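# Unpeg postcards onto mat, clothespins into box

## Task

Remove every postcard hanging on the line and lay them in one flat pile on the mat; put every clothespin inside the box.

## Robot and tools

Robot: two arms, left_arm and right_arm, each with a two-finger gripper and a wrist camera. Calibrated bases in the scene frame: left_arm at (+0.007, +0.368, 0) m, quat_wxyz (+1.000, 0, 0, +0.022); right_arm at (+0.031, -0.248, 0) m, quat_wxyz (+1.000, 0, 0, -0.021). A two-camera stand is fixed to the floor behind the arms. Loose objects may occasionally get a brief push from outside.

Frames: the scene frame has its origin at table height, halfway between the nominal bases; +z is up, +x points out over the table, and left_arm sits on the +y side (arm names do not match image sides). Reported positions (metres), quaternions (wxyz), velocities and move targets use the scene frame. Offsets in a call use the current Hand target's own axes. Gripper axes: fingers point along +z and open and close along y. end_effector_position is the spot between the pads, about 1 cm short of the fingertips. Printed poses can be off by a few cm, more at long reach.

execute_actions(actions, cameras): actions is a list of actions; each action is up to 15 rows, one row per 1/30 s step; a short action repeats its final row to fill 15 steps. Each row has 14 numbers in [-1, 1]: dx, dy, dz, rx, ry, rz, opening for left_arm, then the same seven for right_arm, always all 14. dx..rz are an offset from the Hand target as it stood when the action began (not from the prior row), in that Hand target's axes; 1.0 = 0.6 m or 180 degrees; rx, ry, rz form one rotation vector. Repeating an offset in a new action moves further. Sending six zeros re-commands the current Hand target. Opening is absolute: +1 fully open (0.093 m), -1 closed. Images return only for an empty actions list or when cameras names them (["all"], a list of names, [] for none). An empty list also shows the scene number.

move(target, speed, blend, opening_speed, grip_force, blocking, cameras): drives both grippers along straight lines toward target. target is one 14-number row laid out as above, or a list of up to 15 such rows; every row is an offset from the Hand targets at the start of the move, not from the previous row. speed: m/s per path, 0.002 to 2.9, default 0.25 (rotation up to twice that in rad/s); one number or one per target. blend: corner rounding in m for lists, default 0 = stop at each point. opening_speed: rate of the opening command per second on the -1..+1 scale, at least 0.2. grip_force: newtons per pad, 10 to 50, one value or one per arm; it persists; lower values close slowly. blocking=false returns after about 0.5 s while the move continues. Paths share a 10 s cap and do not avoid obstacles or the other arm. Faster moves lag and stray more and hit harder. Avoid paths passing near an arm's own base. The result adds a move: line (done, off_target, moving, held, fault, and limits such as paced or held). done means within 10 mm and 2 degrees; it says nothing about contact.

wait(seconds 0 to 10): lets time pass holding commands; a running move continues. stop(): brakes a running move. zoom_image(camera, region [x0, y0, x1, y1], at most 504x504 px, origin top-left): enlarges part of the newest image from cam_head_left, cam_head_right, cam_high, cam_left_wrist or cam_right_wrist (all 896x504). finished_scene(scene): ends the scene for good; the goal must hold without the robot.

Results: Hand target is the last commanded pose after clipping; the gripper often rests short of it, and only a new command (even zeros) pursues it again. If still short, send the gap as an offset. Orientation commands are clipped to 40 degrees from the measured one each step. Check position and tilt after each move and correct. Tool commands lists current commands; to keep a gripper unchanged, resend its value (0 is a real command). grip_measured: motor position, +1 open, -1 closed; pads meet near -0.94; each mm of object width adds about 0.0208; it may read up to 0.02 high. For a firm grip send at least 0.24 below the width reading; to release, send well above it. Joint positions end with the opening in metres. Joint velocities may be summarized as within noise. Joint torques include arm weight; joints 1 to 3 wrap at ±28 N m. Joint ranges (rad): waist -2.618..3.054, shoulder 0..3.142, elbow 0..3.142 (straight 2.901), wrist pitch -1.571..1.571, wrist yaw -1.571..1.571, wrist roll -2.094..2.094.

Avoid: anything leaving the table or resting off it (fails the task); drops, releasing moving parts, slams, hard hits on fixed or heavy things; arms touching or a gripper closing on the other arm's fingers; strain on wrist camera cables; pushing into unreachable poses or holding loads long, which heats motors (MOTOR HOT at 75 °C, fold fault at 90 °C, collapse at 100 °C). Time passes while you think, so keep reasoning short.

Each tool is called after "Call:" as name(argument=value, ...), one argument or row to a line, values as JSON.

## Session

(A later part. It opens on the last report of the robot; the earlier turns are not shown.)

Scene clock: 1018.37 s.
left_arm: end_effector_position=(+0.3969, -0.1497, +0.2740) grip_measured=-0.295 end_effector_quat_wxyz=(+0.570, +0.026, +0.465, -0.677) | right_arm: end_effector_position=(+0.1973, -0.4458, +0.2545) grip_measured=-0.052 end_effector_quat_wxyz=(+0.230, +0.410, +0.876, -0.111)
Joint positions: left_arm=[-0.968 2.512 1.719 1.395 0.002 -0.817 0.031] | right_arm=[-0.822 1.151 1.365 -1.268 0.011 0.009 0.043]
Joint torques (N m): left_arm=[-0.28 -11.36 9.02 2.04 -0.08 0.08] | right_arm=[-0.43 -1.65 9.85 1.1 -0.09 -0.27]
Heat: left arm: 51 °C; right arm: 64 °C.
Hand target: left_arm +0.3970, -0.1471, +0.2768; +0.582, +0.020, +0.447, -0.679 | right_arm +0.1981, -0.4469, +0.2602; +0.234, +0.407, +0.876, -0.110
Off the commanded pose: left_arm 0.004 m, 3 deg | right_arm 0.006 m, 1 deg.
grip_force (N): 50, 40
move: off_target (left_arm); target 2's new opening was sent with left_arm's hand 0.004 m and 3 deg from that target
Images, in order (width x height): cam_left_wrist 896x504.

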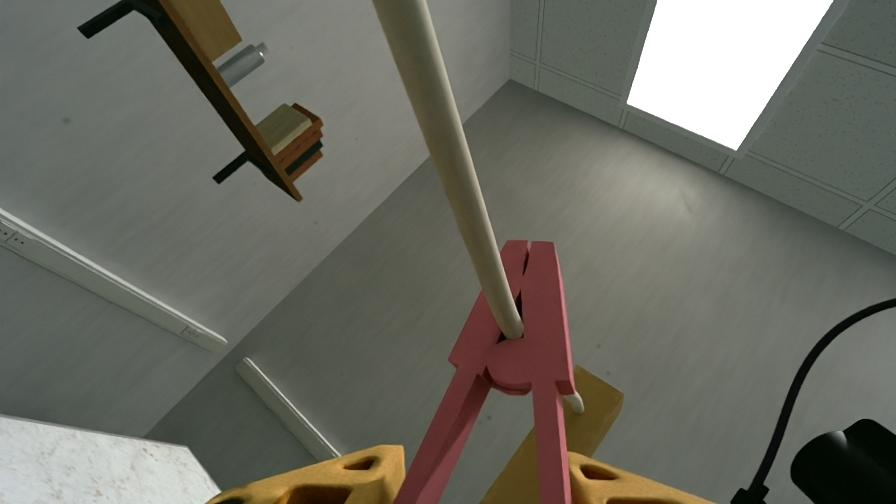

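Jaws starting to open. Continue.

Call:
move(
  target=[
    [0,0,0,0,0,0,-0.55,0,0,0,0,0,0,-0.05],
    [0,0,0,0,0,0,-0.76,0,0,0,0,0,0,-0.05],
    [0,0,0,0,0,0,-0.9,0,0,0,0,0,0,-0.05],
  ],
  speed=0.05,
  grip_force=[50,40],
  opening_speed=0.5,
  cameras=["cam_left_wrist"],
)

Scene clock: 1022.20 s.
left_arm: end_effector_position=(+0.3969, -0.1497, +0.2740) grip_measured=-0.690 end_effector_quat_wxyz=(+0.570, +0.026, +0.465, -0.677) | right_arm: end_effector_position=(+0.1973, -0.4458, +0.2545) grip_measured=-0.052 end_effector_quat_wxyz=(+0.230, +0.410, +0.876, -0.111)
Joint positions: left_arm=[-0.968 2.512 1.719 1.395 0.002 -0.817 0.012] | right_arm=[-0.822 1.151 1.365 -1.268 0.011 0.009 0.043]
Joint torques (N m): left_arm=[-0.24 -11.37 9.01 2.04 -0.08 0.09] | right_arm=[-0.46 -1.65 9.85 1.09 -0.1 -0.27]
Heat: left arm: 50 °C; right arm: 64 °C.
Hand target: left_arm +0.3970, -0.1471, +0.2768; +0.582, +0.020, +0.447, -0.679 | right_arm +0.1981, -0.4469, +0.2602; +0.234, +0.407, +0.876, -0.110
Off the commanded pose: left_arm 0.004 m, 3 deg | right_arm 0.006 m, 1 deg.
grip_force (N): 50, 40
move: off_target (left_arm); target 2's new opening was sent with left_arm's hand 0.004 m and 3 deg from that target; target 3's new opening was sent with left_arm's hand 0.004 m and 3 deg from that target
Images, in order (width x height): cam_left_wrist 896x504.

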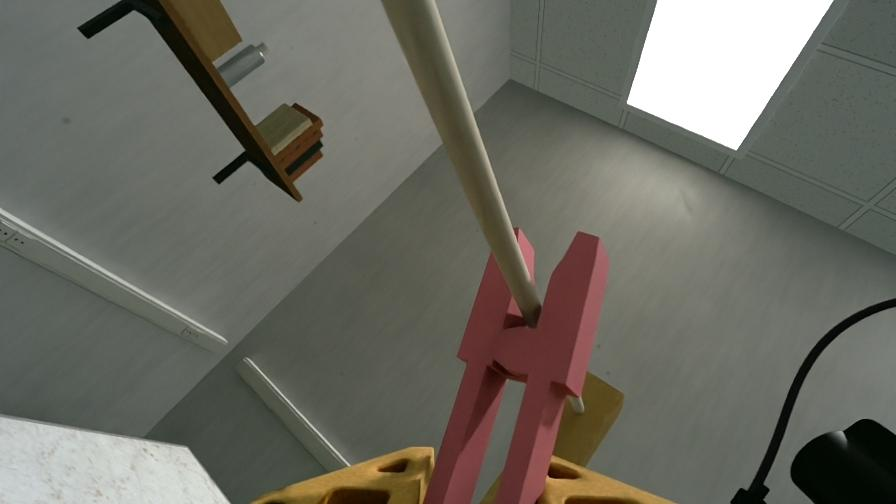

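Call:
move(
  target=[0.0347,0.0148,-0.1203,0,0,0,-0.9,0,0,0,0,0,0,-0.05],
  speed=0.08,
  cameras=["cam_left_wrist","cam_head_right"],
)

Scene clock: 1026.40 s.
left_arm: end_effector_position=(+0.3719, -0.1340, +0.1631) grip_measured=-0.696 end_effector_quat_wxyz=(+0.521, +0.035, +0.580, -0.625) | right_arm: end_effector_position=(+0.1973, -0.4458, +0.2545) grip_measured=-0.052 end_effector_quat_wxyz=(+0.230, +0.410, +0.876, -0.111)
Joint positions: left_arm=[-0.987 2.476 1.37 1.436 -0.006 -0.814 0.012] | right_arm=[-0.822 1.151 1.365 -1.268 0.011 0.009 0.043]
Joint torques (N m): left_arm=[-0.49 -16.17 5.61 3.12 -0.17 0.13] | right_arm=[-0.44 -1.66 9.84 1.1 -0.1 -0.27]
Heat: left arm: 50 °C; right arm: 64 °C.
Hand target: left_arm +0.3618, -0.1171, +0.2169; +0.582, +0.020, +0.447, -0.679 | right_arm +0.1981, -0.4469, +0.2602; +0.234, +0.407, +0.876, -0.110
Off the commanded pose: left_arm 0.057 m, 18 deg | right_arm 0.006 m, 1 deg.
joint sent to its limit (left arm) — joint 4 (wrist pitch), upper limit. The joint targets are off in position and orientation.
grip_force (N): 50, 40
move: off_target (left_arm)
Images, in order (width x height): cam_head_right 896x504, cam_left_wrist 896x504.

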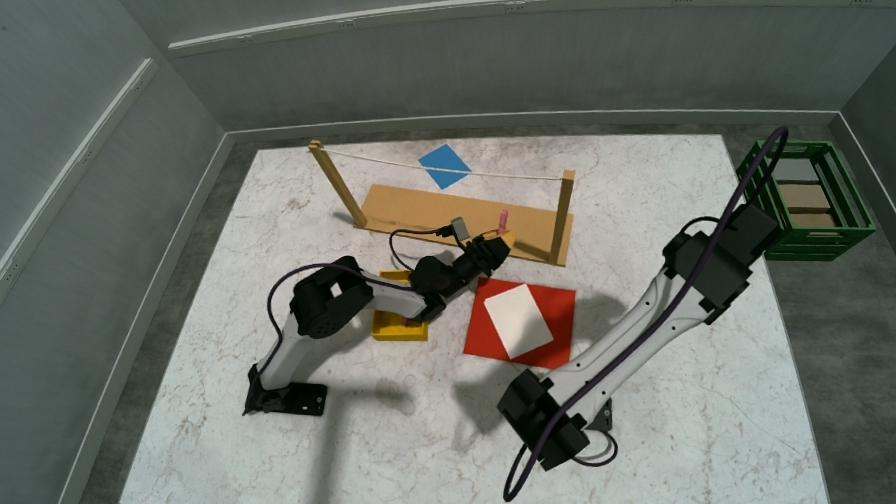

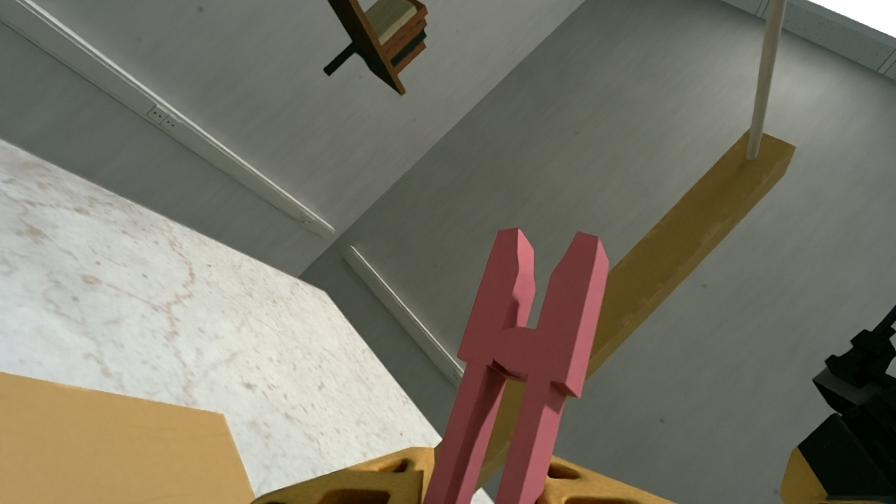

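Call:
move(
  target=[-0.1245,-0.129,-0.1462,-0.1187,0.178,0.2629,-0.9,0,0,0,0,0,0,-0.05],
  speed=0.15,
  cameras=["cam_left_wrist"],
)

Scene clock: 1036.40 s.
left_arm: end_effector_position=(+0.2810, -0.0151, +0.2451) grip_measured=-0.696 end_effector_quat_wxyz=(+0.647, +0.273, +0.654, -0.281) | right_arm: end_effector_position=(+0.1973, -0.4458, +0.2545) grip_measured=-0.052 end_effector_quat_wxyz=(+0.230, +0.410, +0.876, -0.111)
Joint positions: left_arm=[-1.073 1.554 0.766 0.784 -0.224 -0.015 0.012] | right_arm=[-0.822 1.151 1.365 -1.268 0.011 0.009 0.043]
Joint torques (N m): left_arm=[-0.5 -8.38 7.17 2.09 -0.18 0.08] | right_arm=[-0.46 -1.69 9.84 1.1 -0.1 -0.27]
Heat: left arm: 56 °C; right arm: 65 °C.
Hand target: left_arm +0.2800, -0.0100, +0.2505; +0.654, +0.270, +0.653, -0.271 | right_arm +0.1981, -0.4469, +0.2602; +0.234, +0.407, +0.876, -0.110
Off the commanded pose: left_arm 0.007 m, 1 deg | right_arm 0.006 m, 1 deg.
grip_force (N): 50, 40
move: done
Images, in order (width x height): cam_left_wrist 896x504.

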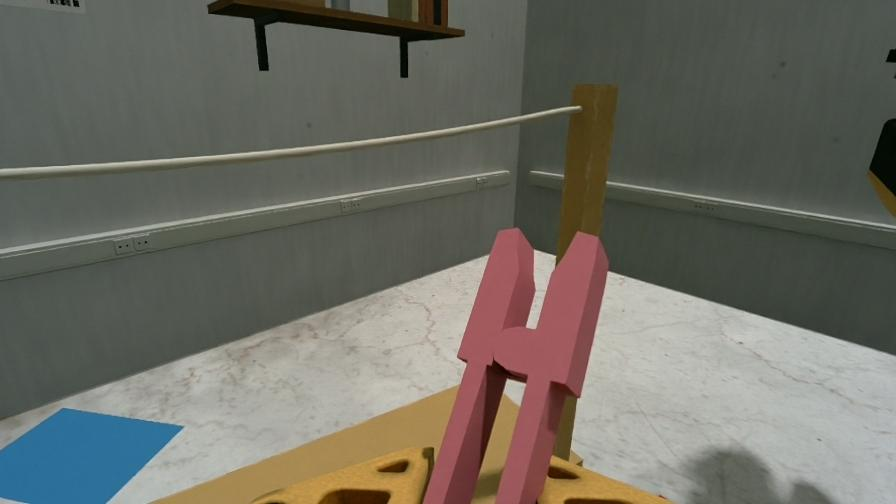

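Call:
move(
  target=[0.0833,0.112,-0.2062,0.1384,0.434,0.1162,-0.9,0,0,0,0,0,0,-0.05],
  speed=0.18,
  cameras=["cam_left_wrist","cam_head_left"],
)

Scene clock: 1049.60 s.
left_arm: end_effector_position=(+0.2357, +0.1238, +0.1993) grip_measured=-0.696 end_effector_quat_wxyz=(+0.071, +0.603, +0.792, -0.061) | right_arm: end_effector_position=(+0.1973, -0.4458, +0.2545) grip_measured=-0.052 end_effector_quat_wxyz=(+0.230, +0.410, +0.876, -0.111)
Joint positions: left_arm=[-0.809 1.693 1.703 -1.425 0.104 0.528 0.012] | right_arm=[-0.822 1.151 1.365 -1.268 0.011 0.009 0.043]
Joint torques (N m): left_arm=[0.34 -5.68 8.91 0.64 0.04 0.08] | right_arm=[-0.47 -1.68 9.85 1.1 -0.1 -0.26]
Heat: left arm: 54 °C; right arm: 65 °C.
Hand target: left_arm +0.2401, +0.1250, +0.2002; +0.069, +0.607, +0.790, -0.053 | right_arm +0.1981, -0.4469, +0.2602; +0.234, +0.407, +0.876, -0.110
Off the commanded pose: left_arm 0.005 m, 1 deg | right_arm 0.006 m, 1 deg.
grip_force (N): 50, 40
move: done
Images, in order (width x height): cam_head_left 896x504, cam_left_wrist 896x504.

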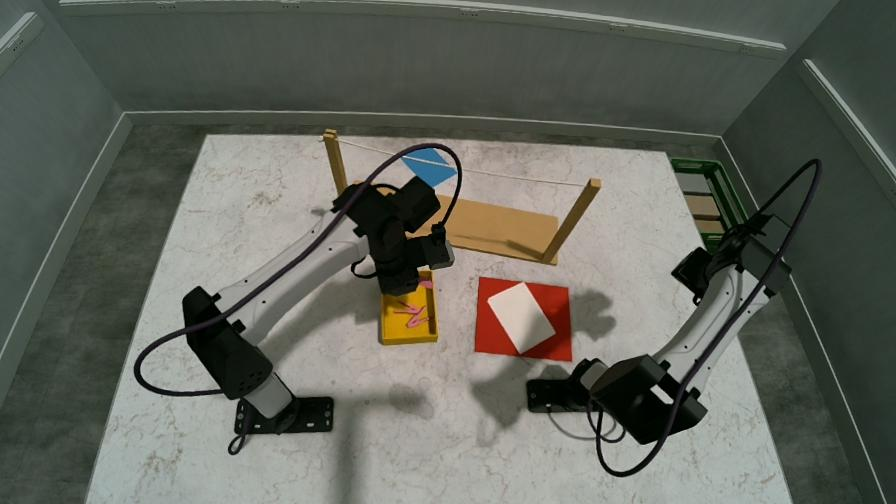

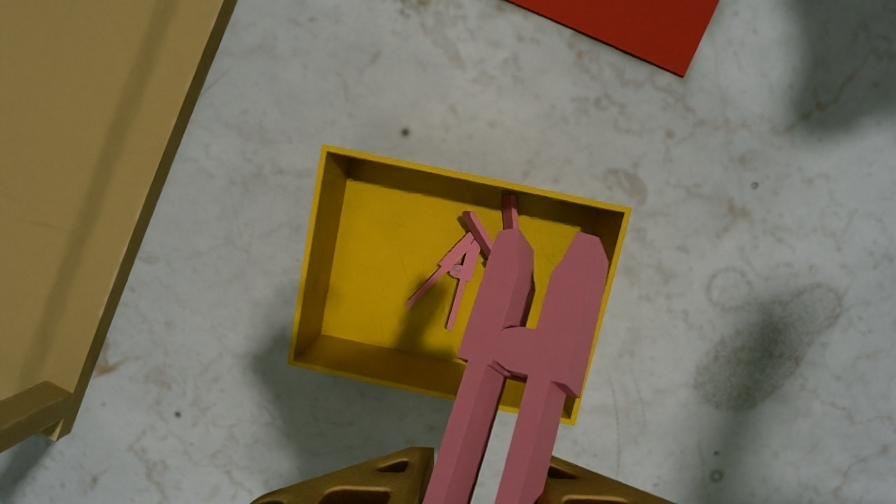

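Call:
move(
  target=[0.0592,0.0043,0.2435,0,0,0,-0.9,0,0,0,0,0,0,-0.05],
  speed=0.1,
  cameras=["cam_left_wrist"],
)

Scene clock: 1059.33 s.
left_arm: end_effector_position=(+0.2356, +0.1346, +0.0561) grip_measured=-0.696 end_effector_quat_wxyz=(+0.067, +0.603, +0.793, -0.058) | right_arm: end_effector_position=(+0.1973, -0.4458, +0.2545) grip_measured=-0.052 end_effector_quat_wxyz=(+0.230, +0.410, +0.876, -0.111)
Joint positions: left_arm=[-0.785 1.693 1.128 -0.862 0.104 0.552 0.012] | right_arm=[-0.822 1.151 1.365 -1.268 0.011 0.009 0.043]
Joint torques (N m): left_arm=[0.36 -5.55 6.34 0.91 0.09 0.08] | right_arm=[-0.49 -1.68 9.84 1.1 -0.1 -0.27]
Heat: left arm: 51 °C; right arm: 65 °C.
Hand target: left_arm +0.2401, +0.1350, +0.0502; +0.069, +0.607, +0.790, -0.053 | right_arm +0.1981, -0.4469, +0.2602; +0.234, +0.407, +0.876, -0.110
Off the commanded pose: left_arm 0.007 m, 1 deg | right_arm 0.006 m, 1 deg.
grip_force (N): 50, 40
move: done
Images, in order (width x height): cam_left_wrist 896x504.

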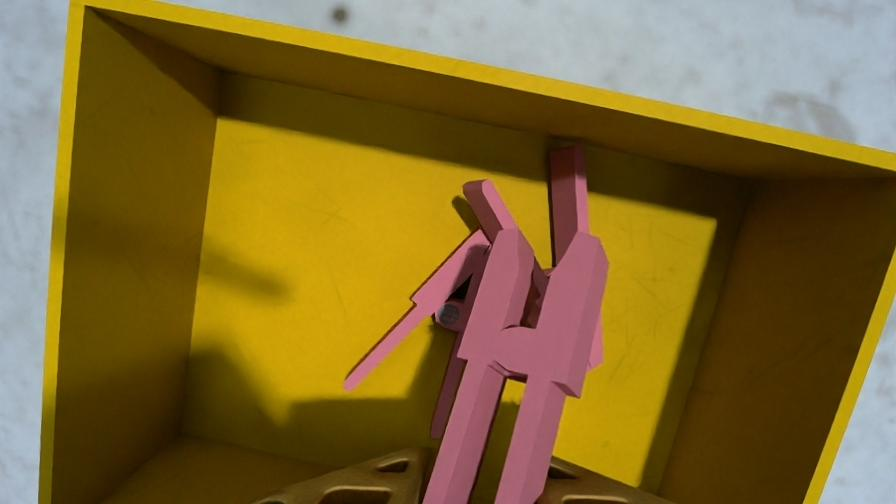

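Call:
move(
  target=[
    [0,0,0,0,0,0,-0.4,0,0,0,0,0,0,-0.05],
    [0,0,0,0,0,0,0.1,0,0,0,0,0,0,-0.05],
  ],
  speed=0.05,
  opening_speed=0.3,
  cameras=["cam_left_wrist"],
)

Scene clock: 1065.30 s.
left_arm: end_effector_position=(+0.2358, +0.1344, +0.0562) grip_measured=+0.098 end_effector_quat_wxyz=(+0.067, +0.603, +0.792, -0.058) | right_arm: end_effector_position=(+0.1973, -0.4458, +0.2545) grip_measured=-0.052 end_effector_quat_wxyz=(+0.230, +0.410, +0.876, -0.111)
Joint positions: left_arm=[-0.785 1.693 1.128 -0.861 0.104 0.552 0.05] | right_arm=[-0.822 1.151 1.365 -1.268 0.011 0.009 0.043]
Joint torques (N m): left_arm=[0.35 -5.53 6.34 0.92 0.1 0.07] | right_arm=[-0.47 -1.65 9.84 1.11 -0.1 -0.27]
Heat: left arm: 50 °C; right arm: 65 °C.
Hand target: left_arm +0.2401, +0.1349, +0.0502; +0.069, +0.607, +0.790, -0.053 | right_arm +0.1981, -0.4469, +0.2602; +0.234, +0.407, +0.876, -0.110
Off the commanded pose: left_arm 0.007 m, 1 deg | right_arm 0.006 m, 1 deg.
grip_force (N): 50, 40
move: done
Images, in order (width x height): cam_left_wrist 896x504.

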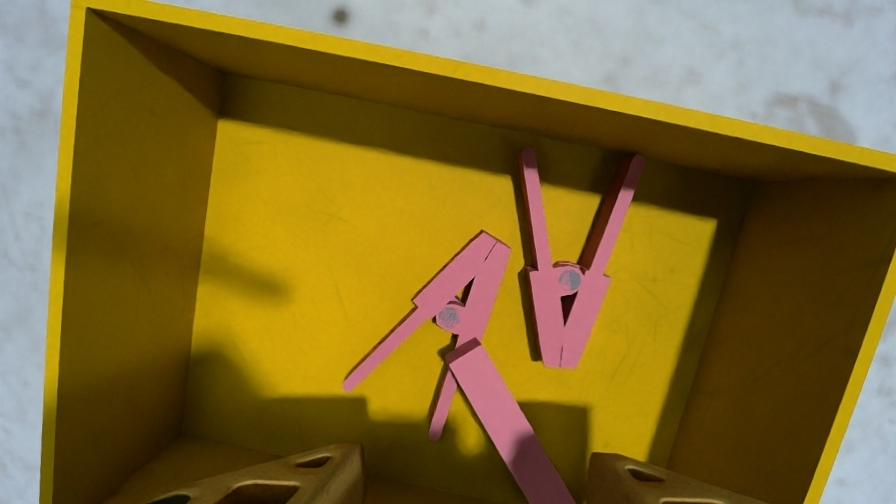

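Call:
move(
  target=[0.0,0,-0.27,0,0,0,0.1,0,0,0,0,0,0,-0.05],
  speed=0.12,
  cameras=["cam_left_wrist","cam_head_left","cam_head_right"],
)

Scene clock: 1069.83 s.
left_arm: end_effector_position=(+0.2326, +0.1598, +0.2007) grip_measured=+0.098 end_effector_quat_wxyz=(+0.059, +0.603, +0.794, -0.054) | right_arm: end_effector_position=(+0.1973, -0.4458, +0.2545) grip_measured=-0.052 end_effector_quat_wxyz=(+0.230, +0.410, +0.876, -0.111)
Joint positions: left_arm=[-0.731 1.618 1.632 -1.462 0.104 0.605 0.05] | right_arm=[-0.822 1.151 1.365 -1.268 0.011 0.009 0.043]
Joint torques (N m): left_arm=[0.39 -7.39 8.5 0.57 0.18 0.08] | right_arm=[-0.47 -1.68 9.81 1.11 -0.09 -0.27]
Heat: left arm: 49 °C; right arm: 65 °C.
Hand target: left_arm +0.2328, +0.1620, +0.2097; +0.069, +0.607, +0.790, -0.053 | right_arm +0.1981, -0.4469, +0.2602; +0.234, +0.407, +0.876, -0.110
Off the commanded pose: left_arm 0.009 m, 1 deg | right_arm 0.006 m, 1 deg.
grip_force (N): 50, 40
move: done
Images, in order (width x height): cam_head_left 896x504, cam_head_right 896x504, cam_left_wrist 896x504.

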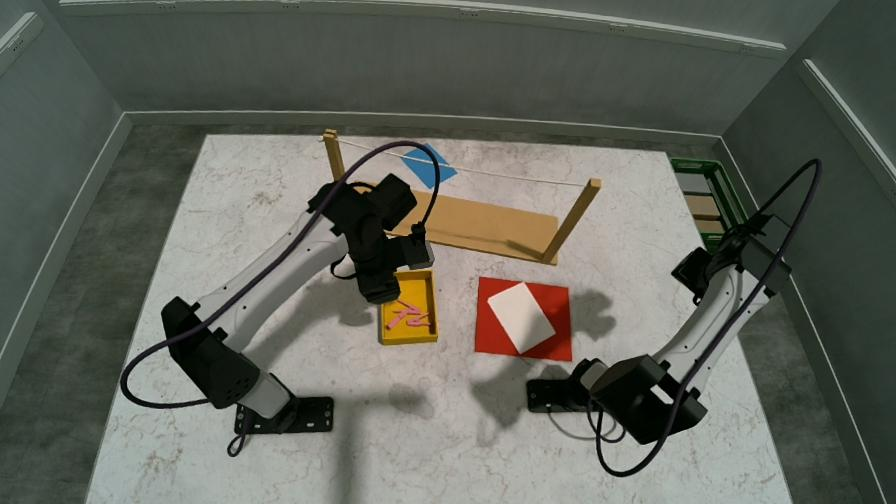

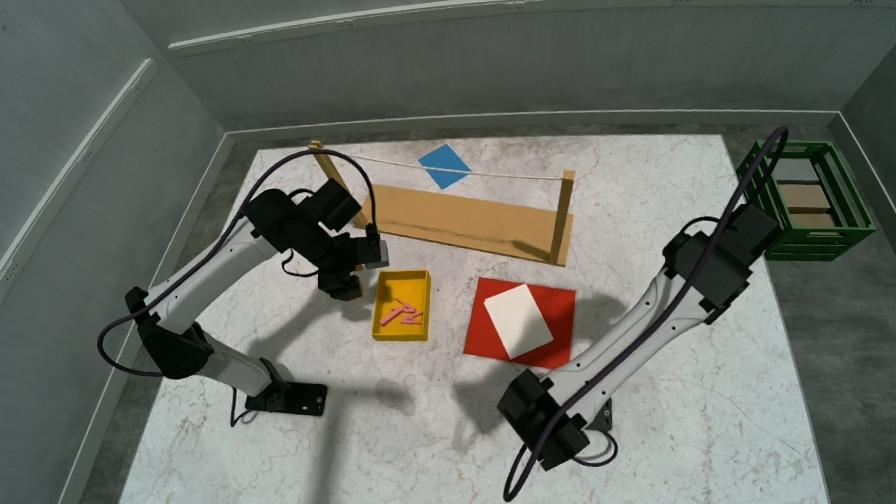

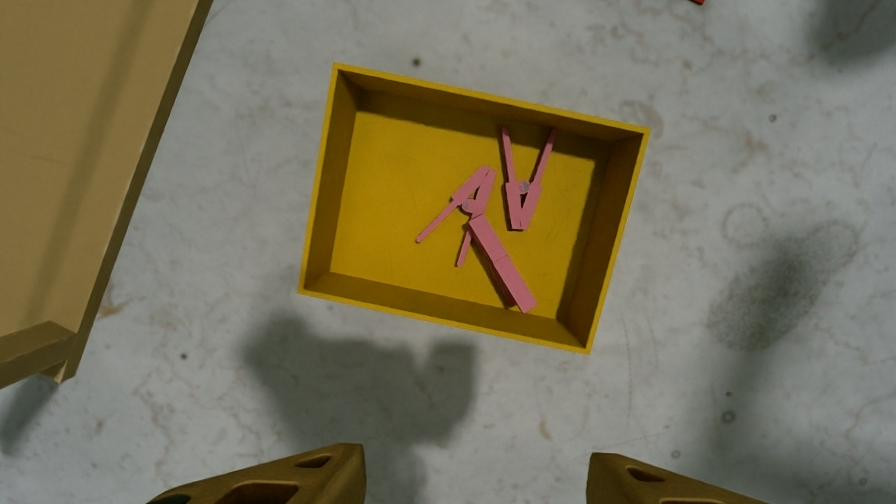

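Call:
move(
  target=[0.1935,0.2287,-0.2205,-0.1277,-0.2107,-0.2213,0.1,0,0,0,0,0,0,-0.05],
  speed=0.2,
  cameras=["cam_left_wrist","cam_head_left","cam_head_right","cam_high"],
)

Scene clock: 1102.40 s.
left_arm: end_effector_position=(+0.3310, +0.3317, +0.3134) grip_measured=+0.098 end_effector_quat_wxyz=(+0.394, +0.235, +0.882, -0.106) | right_arm: end_effector_position=(+0.1973, -0.4458, +0.2545) grip_measured=-0.052 end_effector_quat_wxyz=(+0.230, +0.410, +0.876, -0.111)
Joint positions: left_arm=[0.08 1.275 1.508 -1.076 0.465 0.463 0.05] | right_arm=[-0.822 1.151 1.365 -1.268 0.011 0.009 0.043]
Joint torques (N m): left_arm=[0.23 -5.09 6.6 1.87 0.52 -0.14] | right_arm=[-0.43 -1.65 9.85 1.1 -0.1 -0.27]
Heat: left arm: 46 °C; right arm: 66 °C.
Hand target: left_arm +0.3299, +0.3301, +0.3199; +0.408, +0.234, +0.876, -0.109 | right_arm +0.1981, -0.4469, +0.2602; +0.234, +0.407, +0.876, -0.110
Off the commanded pose: left_arm 0.007 m, 2 deg | right_arm 0.006 m, 1 deg.
grip_force (N): 50, 40
move: done
Images, in order (width x height): cam_head_left 896x504, cam_head_right 896x504, cam_high 896x504, cam_left_wrist 896x504.

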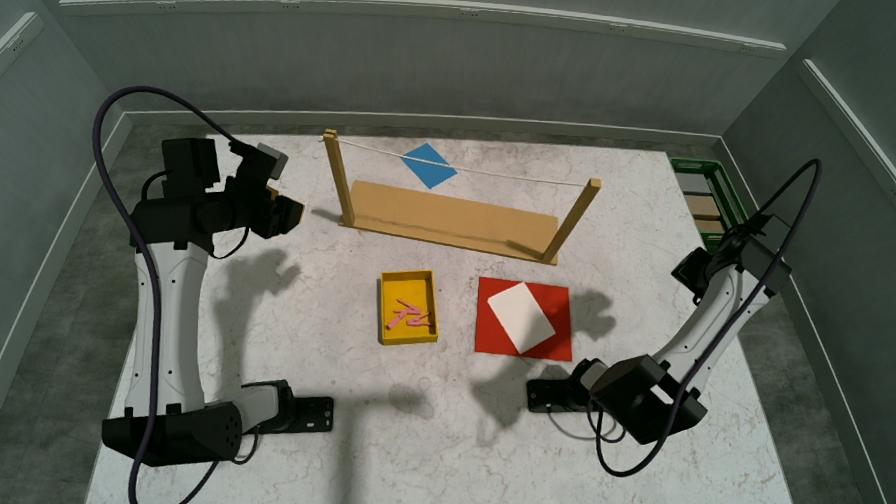

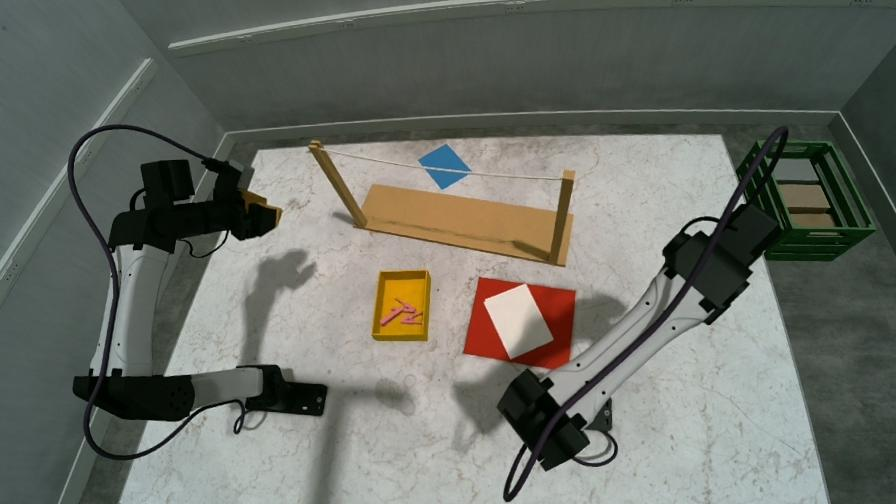

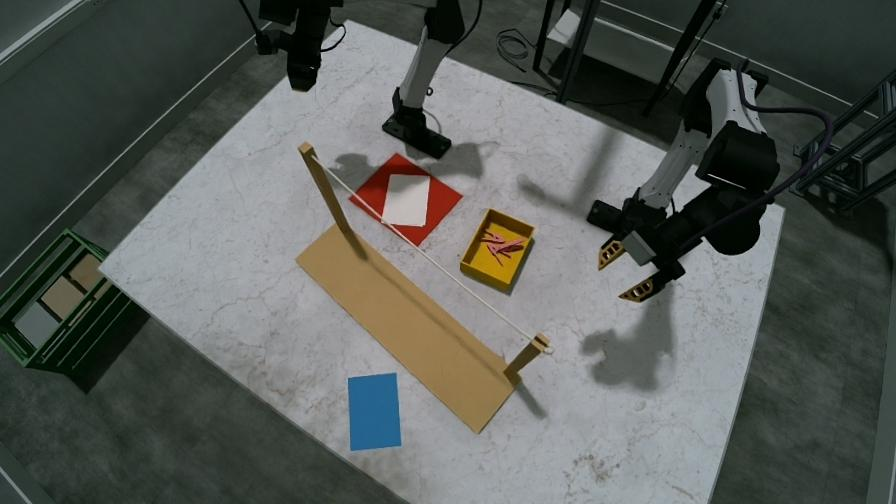

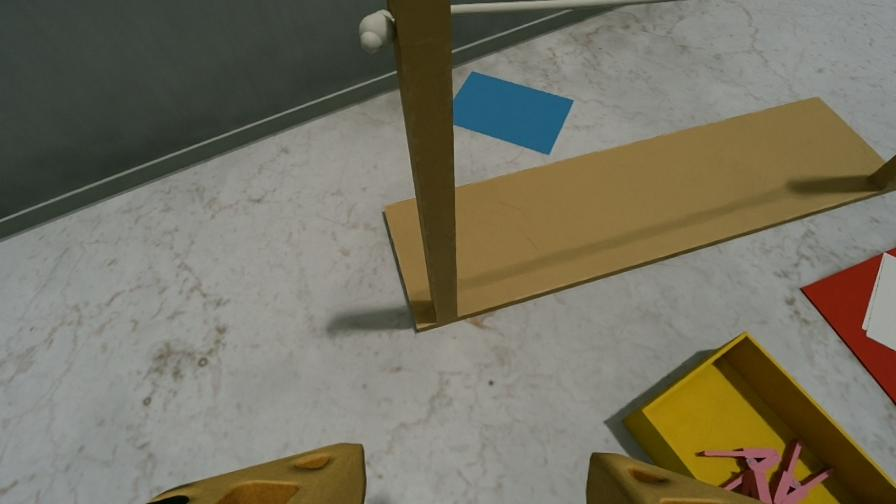

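Call:
zoom_image(
  camera="cam_high",
  region=[260, 330, 560, 500],
)

Call:
zoom_image(
  camera="cam_head_left",
  region=[300, 110, 600, 280],
)

Scaled by 1.680 from the camera's 896x504 image, which has a finer 1280x720 frame.

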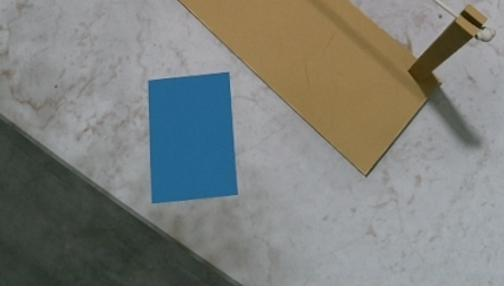

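Scaled by 1.680 from the camera's 896x504 image, which has a finer 1280x720 frame.

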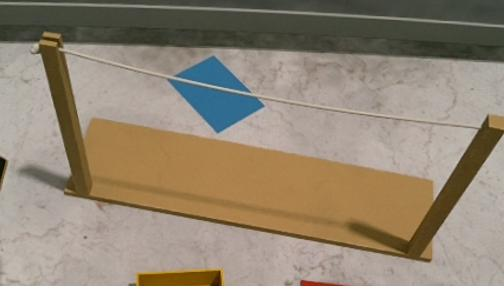

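Call:
move(
  target=[0.1708,-0.0177,0.3125,-0.0818,-0.1106,-0.0473,0.1,-0.0458,-0.1543,-0.012,0.0555,0,0.0962,-0.05],
  speed=0.15,
  cameras=["cam_left_wrist","cam_high"],
)

Scene clock: 1125.87 s.
left_arm: end_effector_position=(+0.3910, +0.2802, +0.1233) grip_measured=+0.098 end_effector_quat_wxyz=(+0.568, +0.101, +0.813, -0.071) | right_arm: end_effector_position=(+0.1425, -0.5192, +0.2760) grip_measured=-0.052 end_effector_quat_wxyz=(+0.212, +0.545, +0.798, -0.147)
Joint positions: left_arm=[-0.252 1.409 0.443 0.614 0.036 0.013 0.05] | right_arm=[-1.128 1.303 1.55 -1.297 0.017 0.023 0.043]
Joint torques (N m): left_arm=[-0.46 -3.43 6.56 2.43 -0.12 -0.15] | right_arm=[-0.51 -2.56 9.73 1.11 0.04 -0.04]
Heat: left arm: 44 °C; right arm: 67 °C.
Hand target: left_arm +0.3920, +0.2821, +0.1209; +0.570, +0.092, +0.814, -0.065 | right_arm +0.1403, -0.5221, +0.2802; +0.211, +0.553, +0.792, -0.149
Off the commanded pose: left_arm 0.003 m, 1 deg | right_arm 0.006 m, 1 deg.
grip_force (N): 50, 40
move: done
Images, in order (width x height): cam_high 896x504, cam_left_wrist 896x504.

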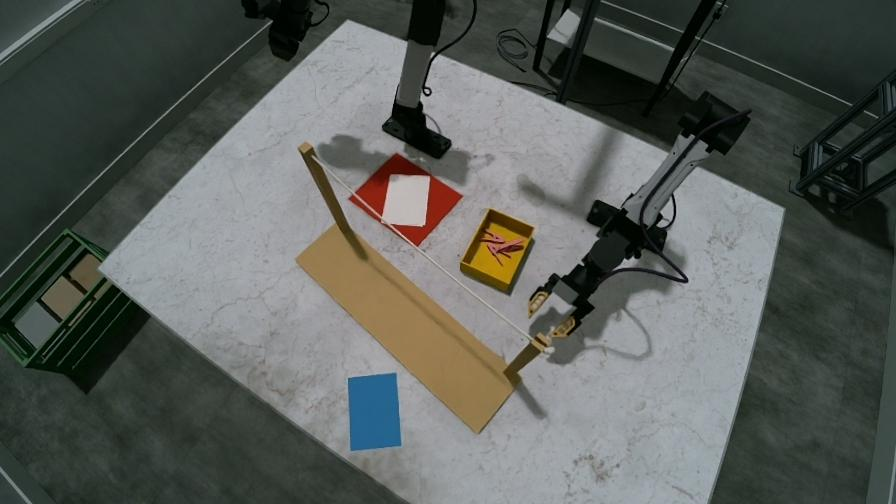

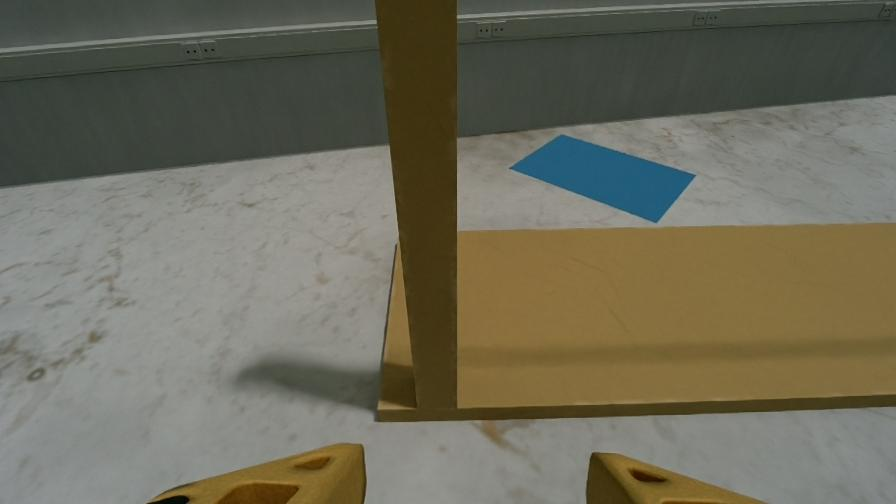

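Call:
move(
  target=[
    [0.0325,0.0105,0.0129,0,-0.111,0,0.2,0,0,0,0,0,0,-0.05],
    [-0.0033,0.0108,0.094,0,-0.111,0,0.2,0,0,0,0,0,0,-0.05],
  ],
  speed=0.1,
  cameras=["cam_left_wrist"],
)

Scene clock: 1137.57 s.
left_arm: end_effector_position=(+0.4399, +0.2782, +0.0779) grip_measured=+0.198 end_effector_quat_wxyz=(+0.660, +0.086, +0.743, -0.074) | right_arm: end_effector_position=(+0.1425, -0.5192, +0.2760) grip_measured=-0.052 end_effector_quat_wxyz=(+0.212, +0.545, +0.798, -0.147)
Joint positions: left_arm=[-0.233 2.027 0.477 1.431 0.036 0.008 0.055] | right_arm=[-1.128 1.303 1.55 -1.297 0.017 0.023 0.043]
Joint torques (N m): left_arm=[-0.28 -5.78 5.34 3.37 0.1 -0.16] | right_arm=[-0.53 -2.58 9.72 1.1 0.05 -0.04]
Heat: left arm: 47 °C; right arm: 67 °C.
Hand target: left_arm +0.4458, +0.2763, +0.1034; +0.703, +0.080, +0.702, -0.080 | right_arm +0.1403, -0.5221, +0.2802; +0.211, +0.553, +0.792, -0.149
Off the commanded pose: left_arm 0.026 m, 7 deg | right_arm 0.006 m, 1 deg.
grip_force (N): 50, 40
move: off_target (left_arm)
Images, in order (width x height): cam_left_wrist 896x504.

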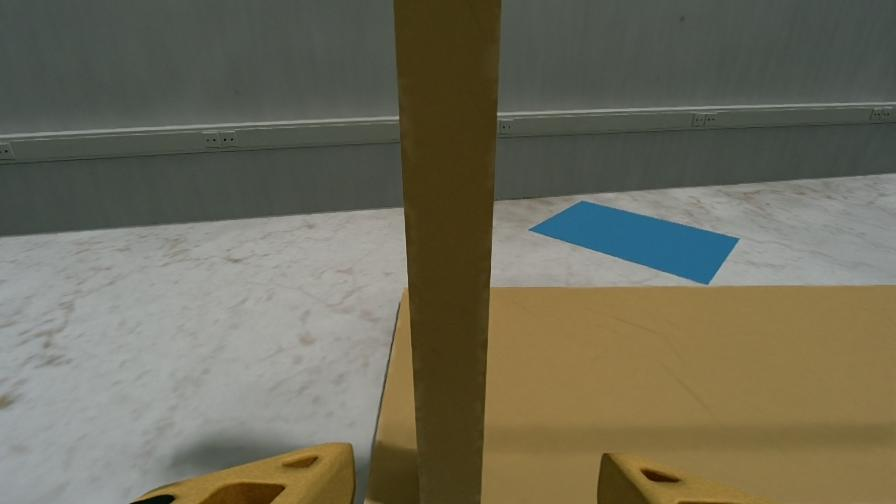

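Call:
move(
  target=[-0.04,0.0097,0.0713,0,-0.028,0,0.2,0,0,0,0,0,0,-0.05],
  speed=0.06,
  cameras=["cam_left_wrist"],
)

Scene clock: 1142.70 s.
left_arm: end_effector_position=(+0.4854, +0.2720, +0.1111) grip_measured=+0.198 end_effector_quat_wxyz=(+0.705, +0.080, +0.700, -0.077) | right_arm: end_effector_position=(+0.1425, -0.5192, +0.2760) grip_measured=-0.052 end_effector_quat_wxyz=(+0.212, +0.545, +0.798, -0.147)
Joint positions: left_arm=[-0.227 2.086 0.663 1.43 0.039 0.005 0.055] | right_arm=[-1.128 1.303 1.55 -1.297 0.017 0.023 0.043]
Joint torques (N m): left_arm=[0.36 -6.72 6.16 3.01 0.19 -0.15] | right_arm=[-0.5 -2.58 9.72 1.1 0.05 -0.04]
Heat: left arm: 51 °C; right arm: 67 °C.
Hand target: left_arm +0.4888, +0.2724, +0.1277; +0.733, +0.076, +0.671, -0.084 | right_arm +0.1403, -0.5221, +0.2802; +0.211, +0.553, +0.792, -0.149
Off the commanded pose: left_arm 0.017 m, 5 deg | right_arm 0.006 m, 1 deg.
grip_force (N): 50, 40
move: off_target (left_arm)
Images, in order (width x height): cam_left_wrist 896x504.

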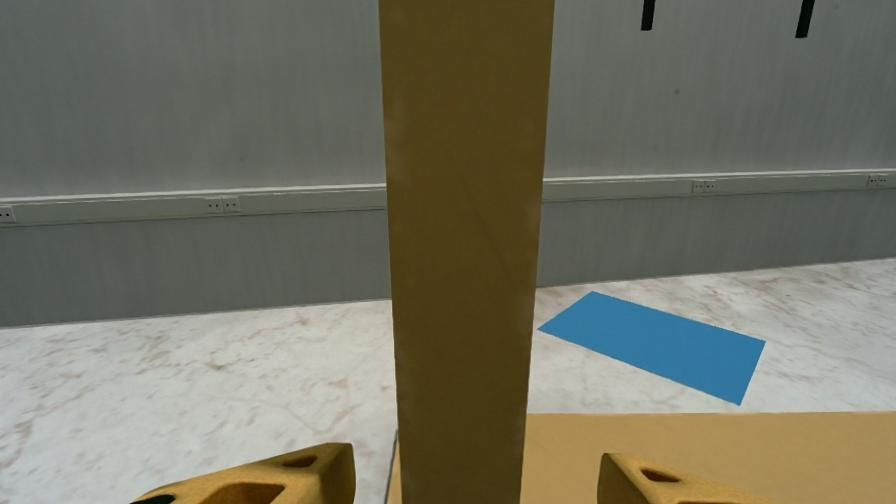

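Call:
move(
  target=[
    [0,0,0,0,0,0,-0.4,0,0,0,0,0,0,-0.05],
    [0,0,0,0,0,0,-0.75,0,0,0,0,0,0,-0.05],
  ],
  speed=0.06,
  opening_speed=0.5,
  cameras=["cam_left_wrist"],
)

Scene clock: 1147.70 s.
left_arm: end_effector_position=(+0.4856, +0.2725, +0.1109) grip_measured=-0.643 end_effector_quat_wxyz=(+0.705, +0.080, +0.701, -0.077) | right_arm: end_effector_position=(+0.1425, -0.5192, +0.2760) grip_measured=-0.052 end_effector_quat_wxyz=(+0.212, +0.545, +0.798, -0.147)
Joint positions: left_arm=[-0.226 2.087 0.663 1.429 0.04 0.004 0.014] | right_arm=[-1.128 1.303 1.55 -1.297 0.017 0.023 0.043]
Joint torques (N m): left_arm=[0.27 -6.74 6.12 3.01 0.17 -0.15] | right_arm=[-0.49 -2.54 9.74 1.1 0.06 -0.04]
Heat: left arm: 53 °C; right arm: 67 °C.
Hand target: left_arm +0.4889, +0.2724, +0.1276; +0.733, +0.076, +0.671, -0.084 | right_arm +0.1403, -0.5221, +0.2802; +0.211, +0.553, +0.792, -0.149
Off the commanded pose: left_arm 0.017 m, 5 deg | right_arm 0.006 m, 1 deg.
grip_force (N): 50, 40
move: off_target (left_arm); target 2's new opening was sent with left_arm's hand 0.017 m and 5 deg from that target
Images, in order (width x height): cam_left_wrist 896x504.

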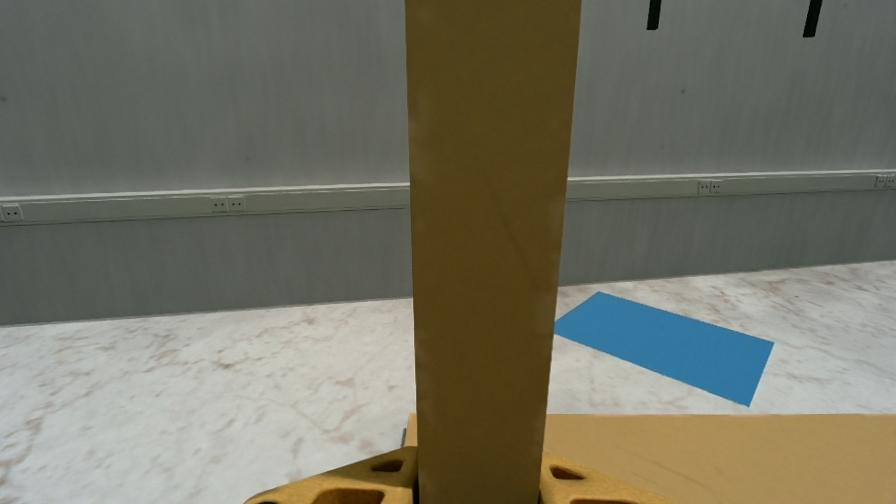

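Call:
move(
  target=[0,-0.1018,0.003,0,0,0,-0.75,0,0,0,0,0,0,-0.05],
  speed=0.05,
  cameras=["cam_left_wrist","cam_high"],
)

Scene clock: 1152.70 s.
left_arm: end_effector_position=(+0.4753, +0.2230, +0.1109) grip_measured=-0.659 end_effector_quat_wxyz=(+0.707, +0.071, +0.700, -0.070) | right_arm: end_effector_position=(+0.1425, -0.5192, +0.2760) grip_measured=-0.052 end_effector_quat_wxyz=(+0.212, +0.545, +0.798, -0.147)
Joint positions: left_arm=[-0.395 2.096 0.678 1.427 -0.152 0.004 0.014] | right_arm=[-1.128 1.303 1.55 -1.297 0.017 0.023 0.043]
Joint torques (N m): left_arm=[-1.37 -6.98 6.53 2.93 0.23 0] | right_arm=[-0.53 -2.58 9.7 1.1 0.06 -0.03]
Heat: left arm: 55 °C; right arm: 67 °C.
Hand target: left_arm +0.4768, +0.2124, +0.1278; +0.733, +0.076, +0.671, -0.084 | right_arm +0.1403, -0.5221, +0.2802; +0.211, +0.553, +0.792, -0.149
Off the commanded pose: left_arm 0.020 m, 5 deg | right_arm 0.006 m, 1 deg.
grip_force (N): 50, 40
move: off_target (left_arm)
Images, in order (width x height): cam_high 896x504, cam_left_wrist 896x504.

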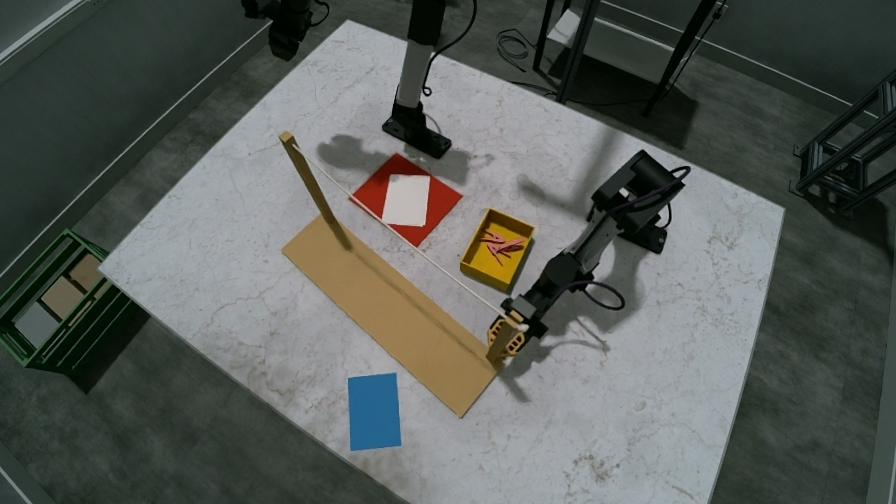

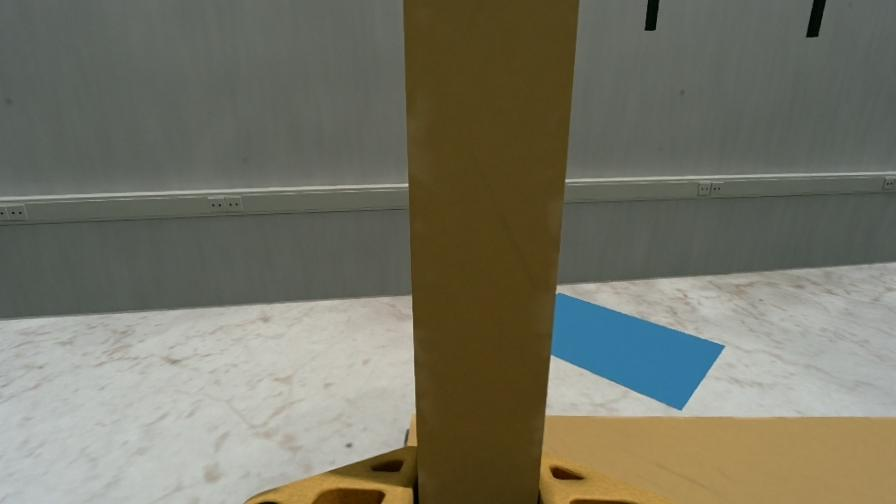

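Call:
move(
  target=[0,-0.306,0.0073,0,0,0,-0.75,0,0,0,0,0,0,-0.05],
  speed=0.06,
  cameras=["cam_left_wrist","cam_high"],
)

Scene clock: 1160.60 s.
left_arm: end_effector_position=(+0.4385, +0.0416, +0.1124) grip_measured=-0.659 end_effector_quat_wxyz=(+0.714, +0.076, +0.692, -0.079) | right_arm: end_effector_position=(+0.1425, -0.5192, +0.2760) grip_measured=-0.052 end_effector_quat_wxyz=(+0.212, +0.545, +0.798, -0.147)
Joint positions: left_arm=[-0.869 2.253 1 1.292 -0.606 0.022 0.014] | right_arm=[-1.128 1.303 1.55 -1.297 0.017 0.023 0.043]
Joint torques (N m): left_arm=[-1.03 -9.46 8.35 2.5 0.08 0.32] | right_arm=[-0.5 -2.59 9.72 1.11 0.05 -0.04]
Heat: left arm: 55 °C; right arm: 68 °C.
Hand target: left_arm +0.4397, +0.0325, +0.1284; +0.733, +0.076, +0.671, -0.084 | right_arm +0.1403, -0.5221, +0.2802; +0.211, +0.553, +0.792, -0.149
Off the commanded pose: left_arm 0.018 m, 3 deg | right_arm 0.006 m, 1 deg.
grip_force (N): 50, 40
move: off_target (left_arm)
Images, in order (width x height): cam_high 896x504, cam_left_wrist 896x504.

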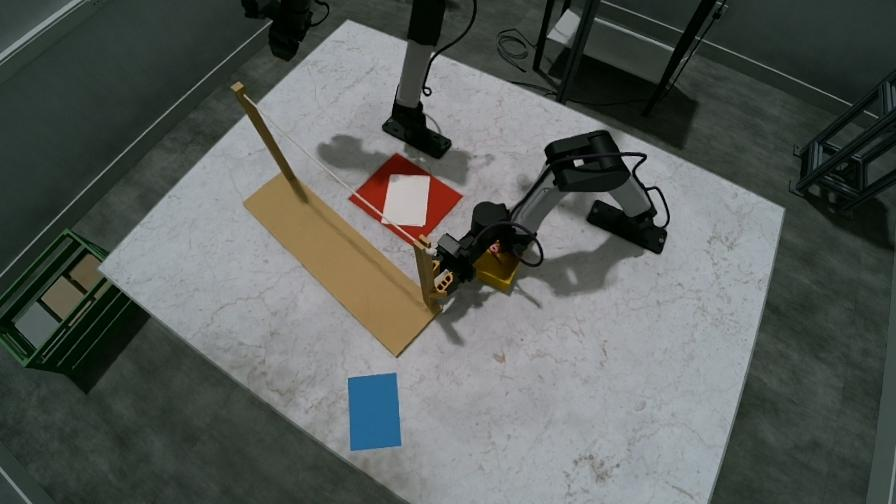

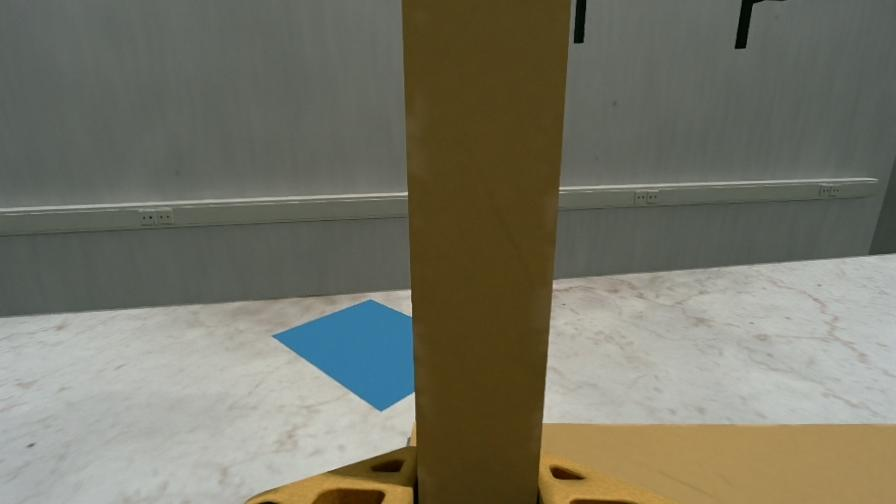

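Call:
move(
  target=[0,-0.136,0.0033,0,0,0,-0.75,0,0,0,0,0,0,-0.05],
  speed=0.06,
)

Call:
move(
  target=[
    [0,0.008,0,0,0,0,-0.75,0,0,0,0,0,0,-0.05],
    [0,0.008,0,0,0,0,-0.3,0,0,0,0,0,0,-0.05],
    [0,0.008,0,0,0,0,0.1,0,0,0,0,0,0,-0.05],
    [0,0.008,-0.17,0,0,0,0.1,0,0,0,0,0,0,-0.05],
  ],
  speed=0.08,
  opening_speed=0.6,
  cameras=["cam_left_wrist","cam_high"],
)

Scene clock: 1165.80 s.
left_arm: end_effector_position=(+0.4236, -0.0385, +0.1135) grip_measured=-0.659 end_effector_quat_wxyz=(+0.717, +0.077, +0.689, -0.080) | right_arm: end_effector_position=(+0.1425, -0.5192, +0.2760) grip_measured=-0.052 end_effector_quat_wxyz=(+0.212, +0.545, +0.798, -0.147)
Joint positions: left_arm=[-1.015 2.379 1.268 1.165 -0.749 0.037 0.014] | right_arm=[-1.128 1.303 1.55 -1.297 0.017 0.023 0.043]
Joint torques (N m): left_arm=[-0.92 -10.84 9.21 2.37 0.08 0.37] | right_arm=[-0.51 -2.58 9.7 1.09 0.05 -0.03]
Heat: left arm: 54 °C; right arm: 68 °C.
Hand target: left_arm +0.4234, -0.0474, +0.1285; +0.733, +0.076, +0.671, -0.084 | right_arm +0.1403, -0.5221, +0.2802; +0.211, +0.553, +0.792, -0.149
Off the commanded pose: left_arm 0.018 m, 3 deg | right_arm 0.006 m, 1 deg.
grip_force (N): 50, 40
move: off_target (left_arm)

Scene clock: 1171.03 s.
left_arm: end_effector_position=(+0.3261, -0.0258, +0.0916) grip_measured=+0.098 end_effector_quat_wxyz=(+0.715, +0.110, +0.687, -0.069) | right_arm: end_effector_position=(+0.1425, -0.5192, +0.2760) grip_measured=-0.052 end_effector_quat_wxyz=(+0.212, +0.545, +0.798, -0.147)
Joint positions: left_arm=[-1.196 2.311 0.961 1.4 -0.897 0.101 0.05] | right_arm=[-1.128 1.303 1.55 -1.297 0.017 0.023 0.043]
Joint torques (N m): left_arm=[-0.17 -13.33 4.4 2.49 -0.17 0.06] | right_arm=[-0.53 -2.56 9.72 1.1 0.05 -0.04]
Heat: left arm: 53 °C; right arm: 68 °C.
Hand target: left_arm +0.3254, -0.0200, +0.1195; +0.733, +0.076, +0.671, -0.084 | right_arm +0.1403, -0.5221, +0.2802; +0.211, +0.553, +0.792, -0.149
Off the commanded pose: left_arm 0.029 m, 5 deg | right_arm 0.006 m, 1 deg.
grip_force (N): 50, 40
move: off_target (left_arm); target 2's new opening was sent with left_arm's hand 0.016 m and 3 deg from that target
Images, in order (width x height): cam_high 896x504, cam_left_wrist 896x504.

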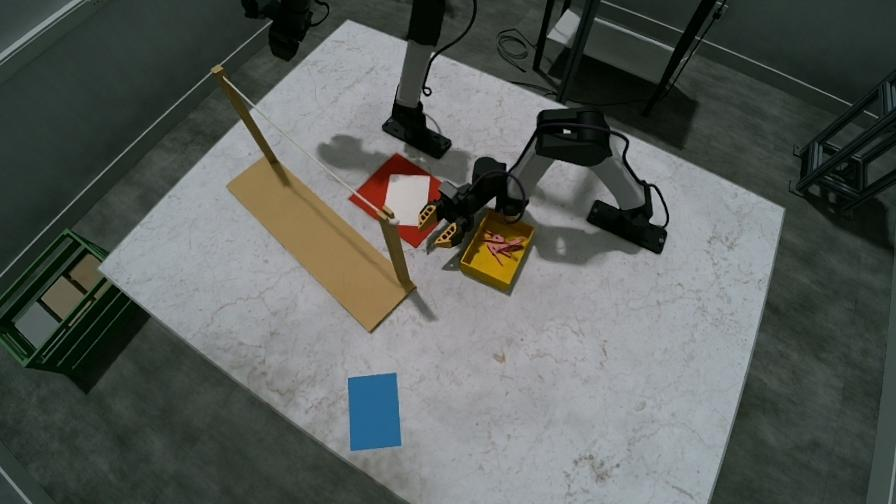

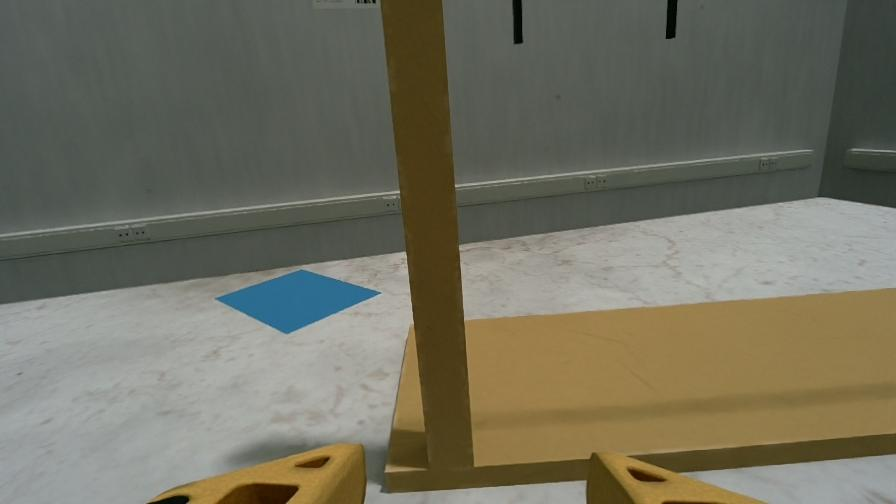

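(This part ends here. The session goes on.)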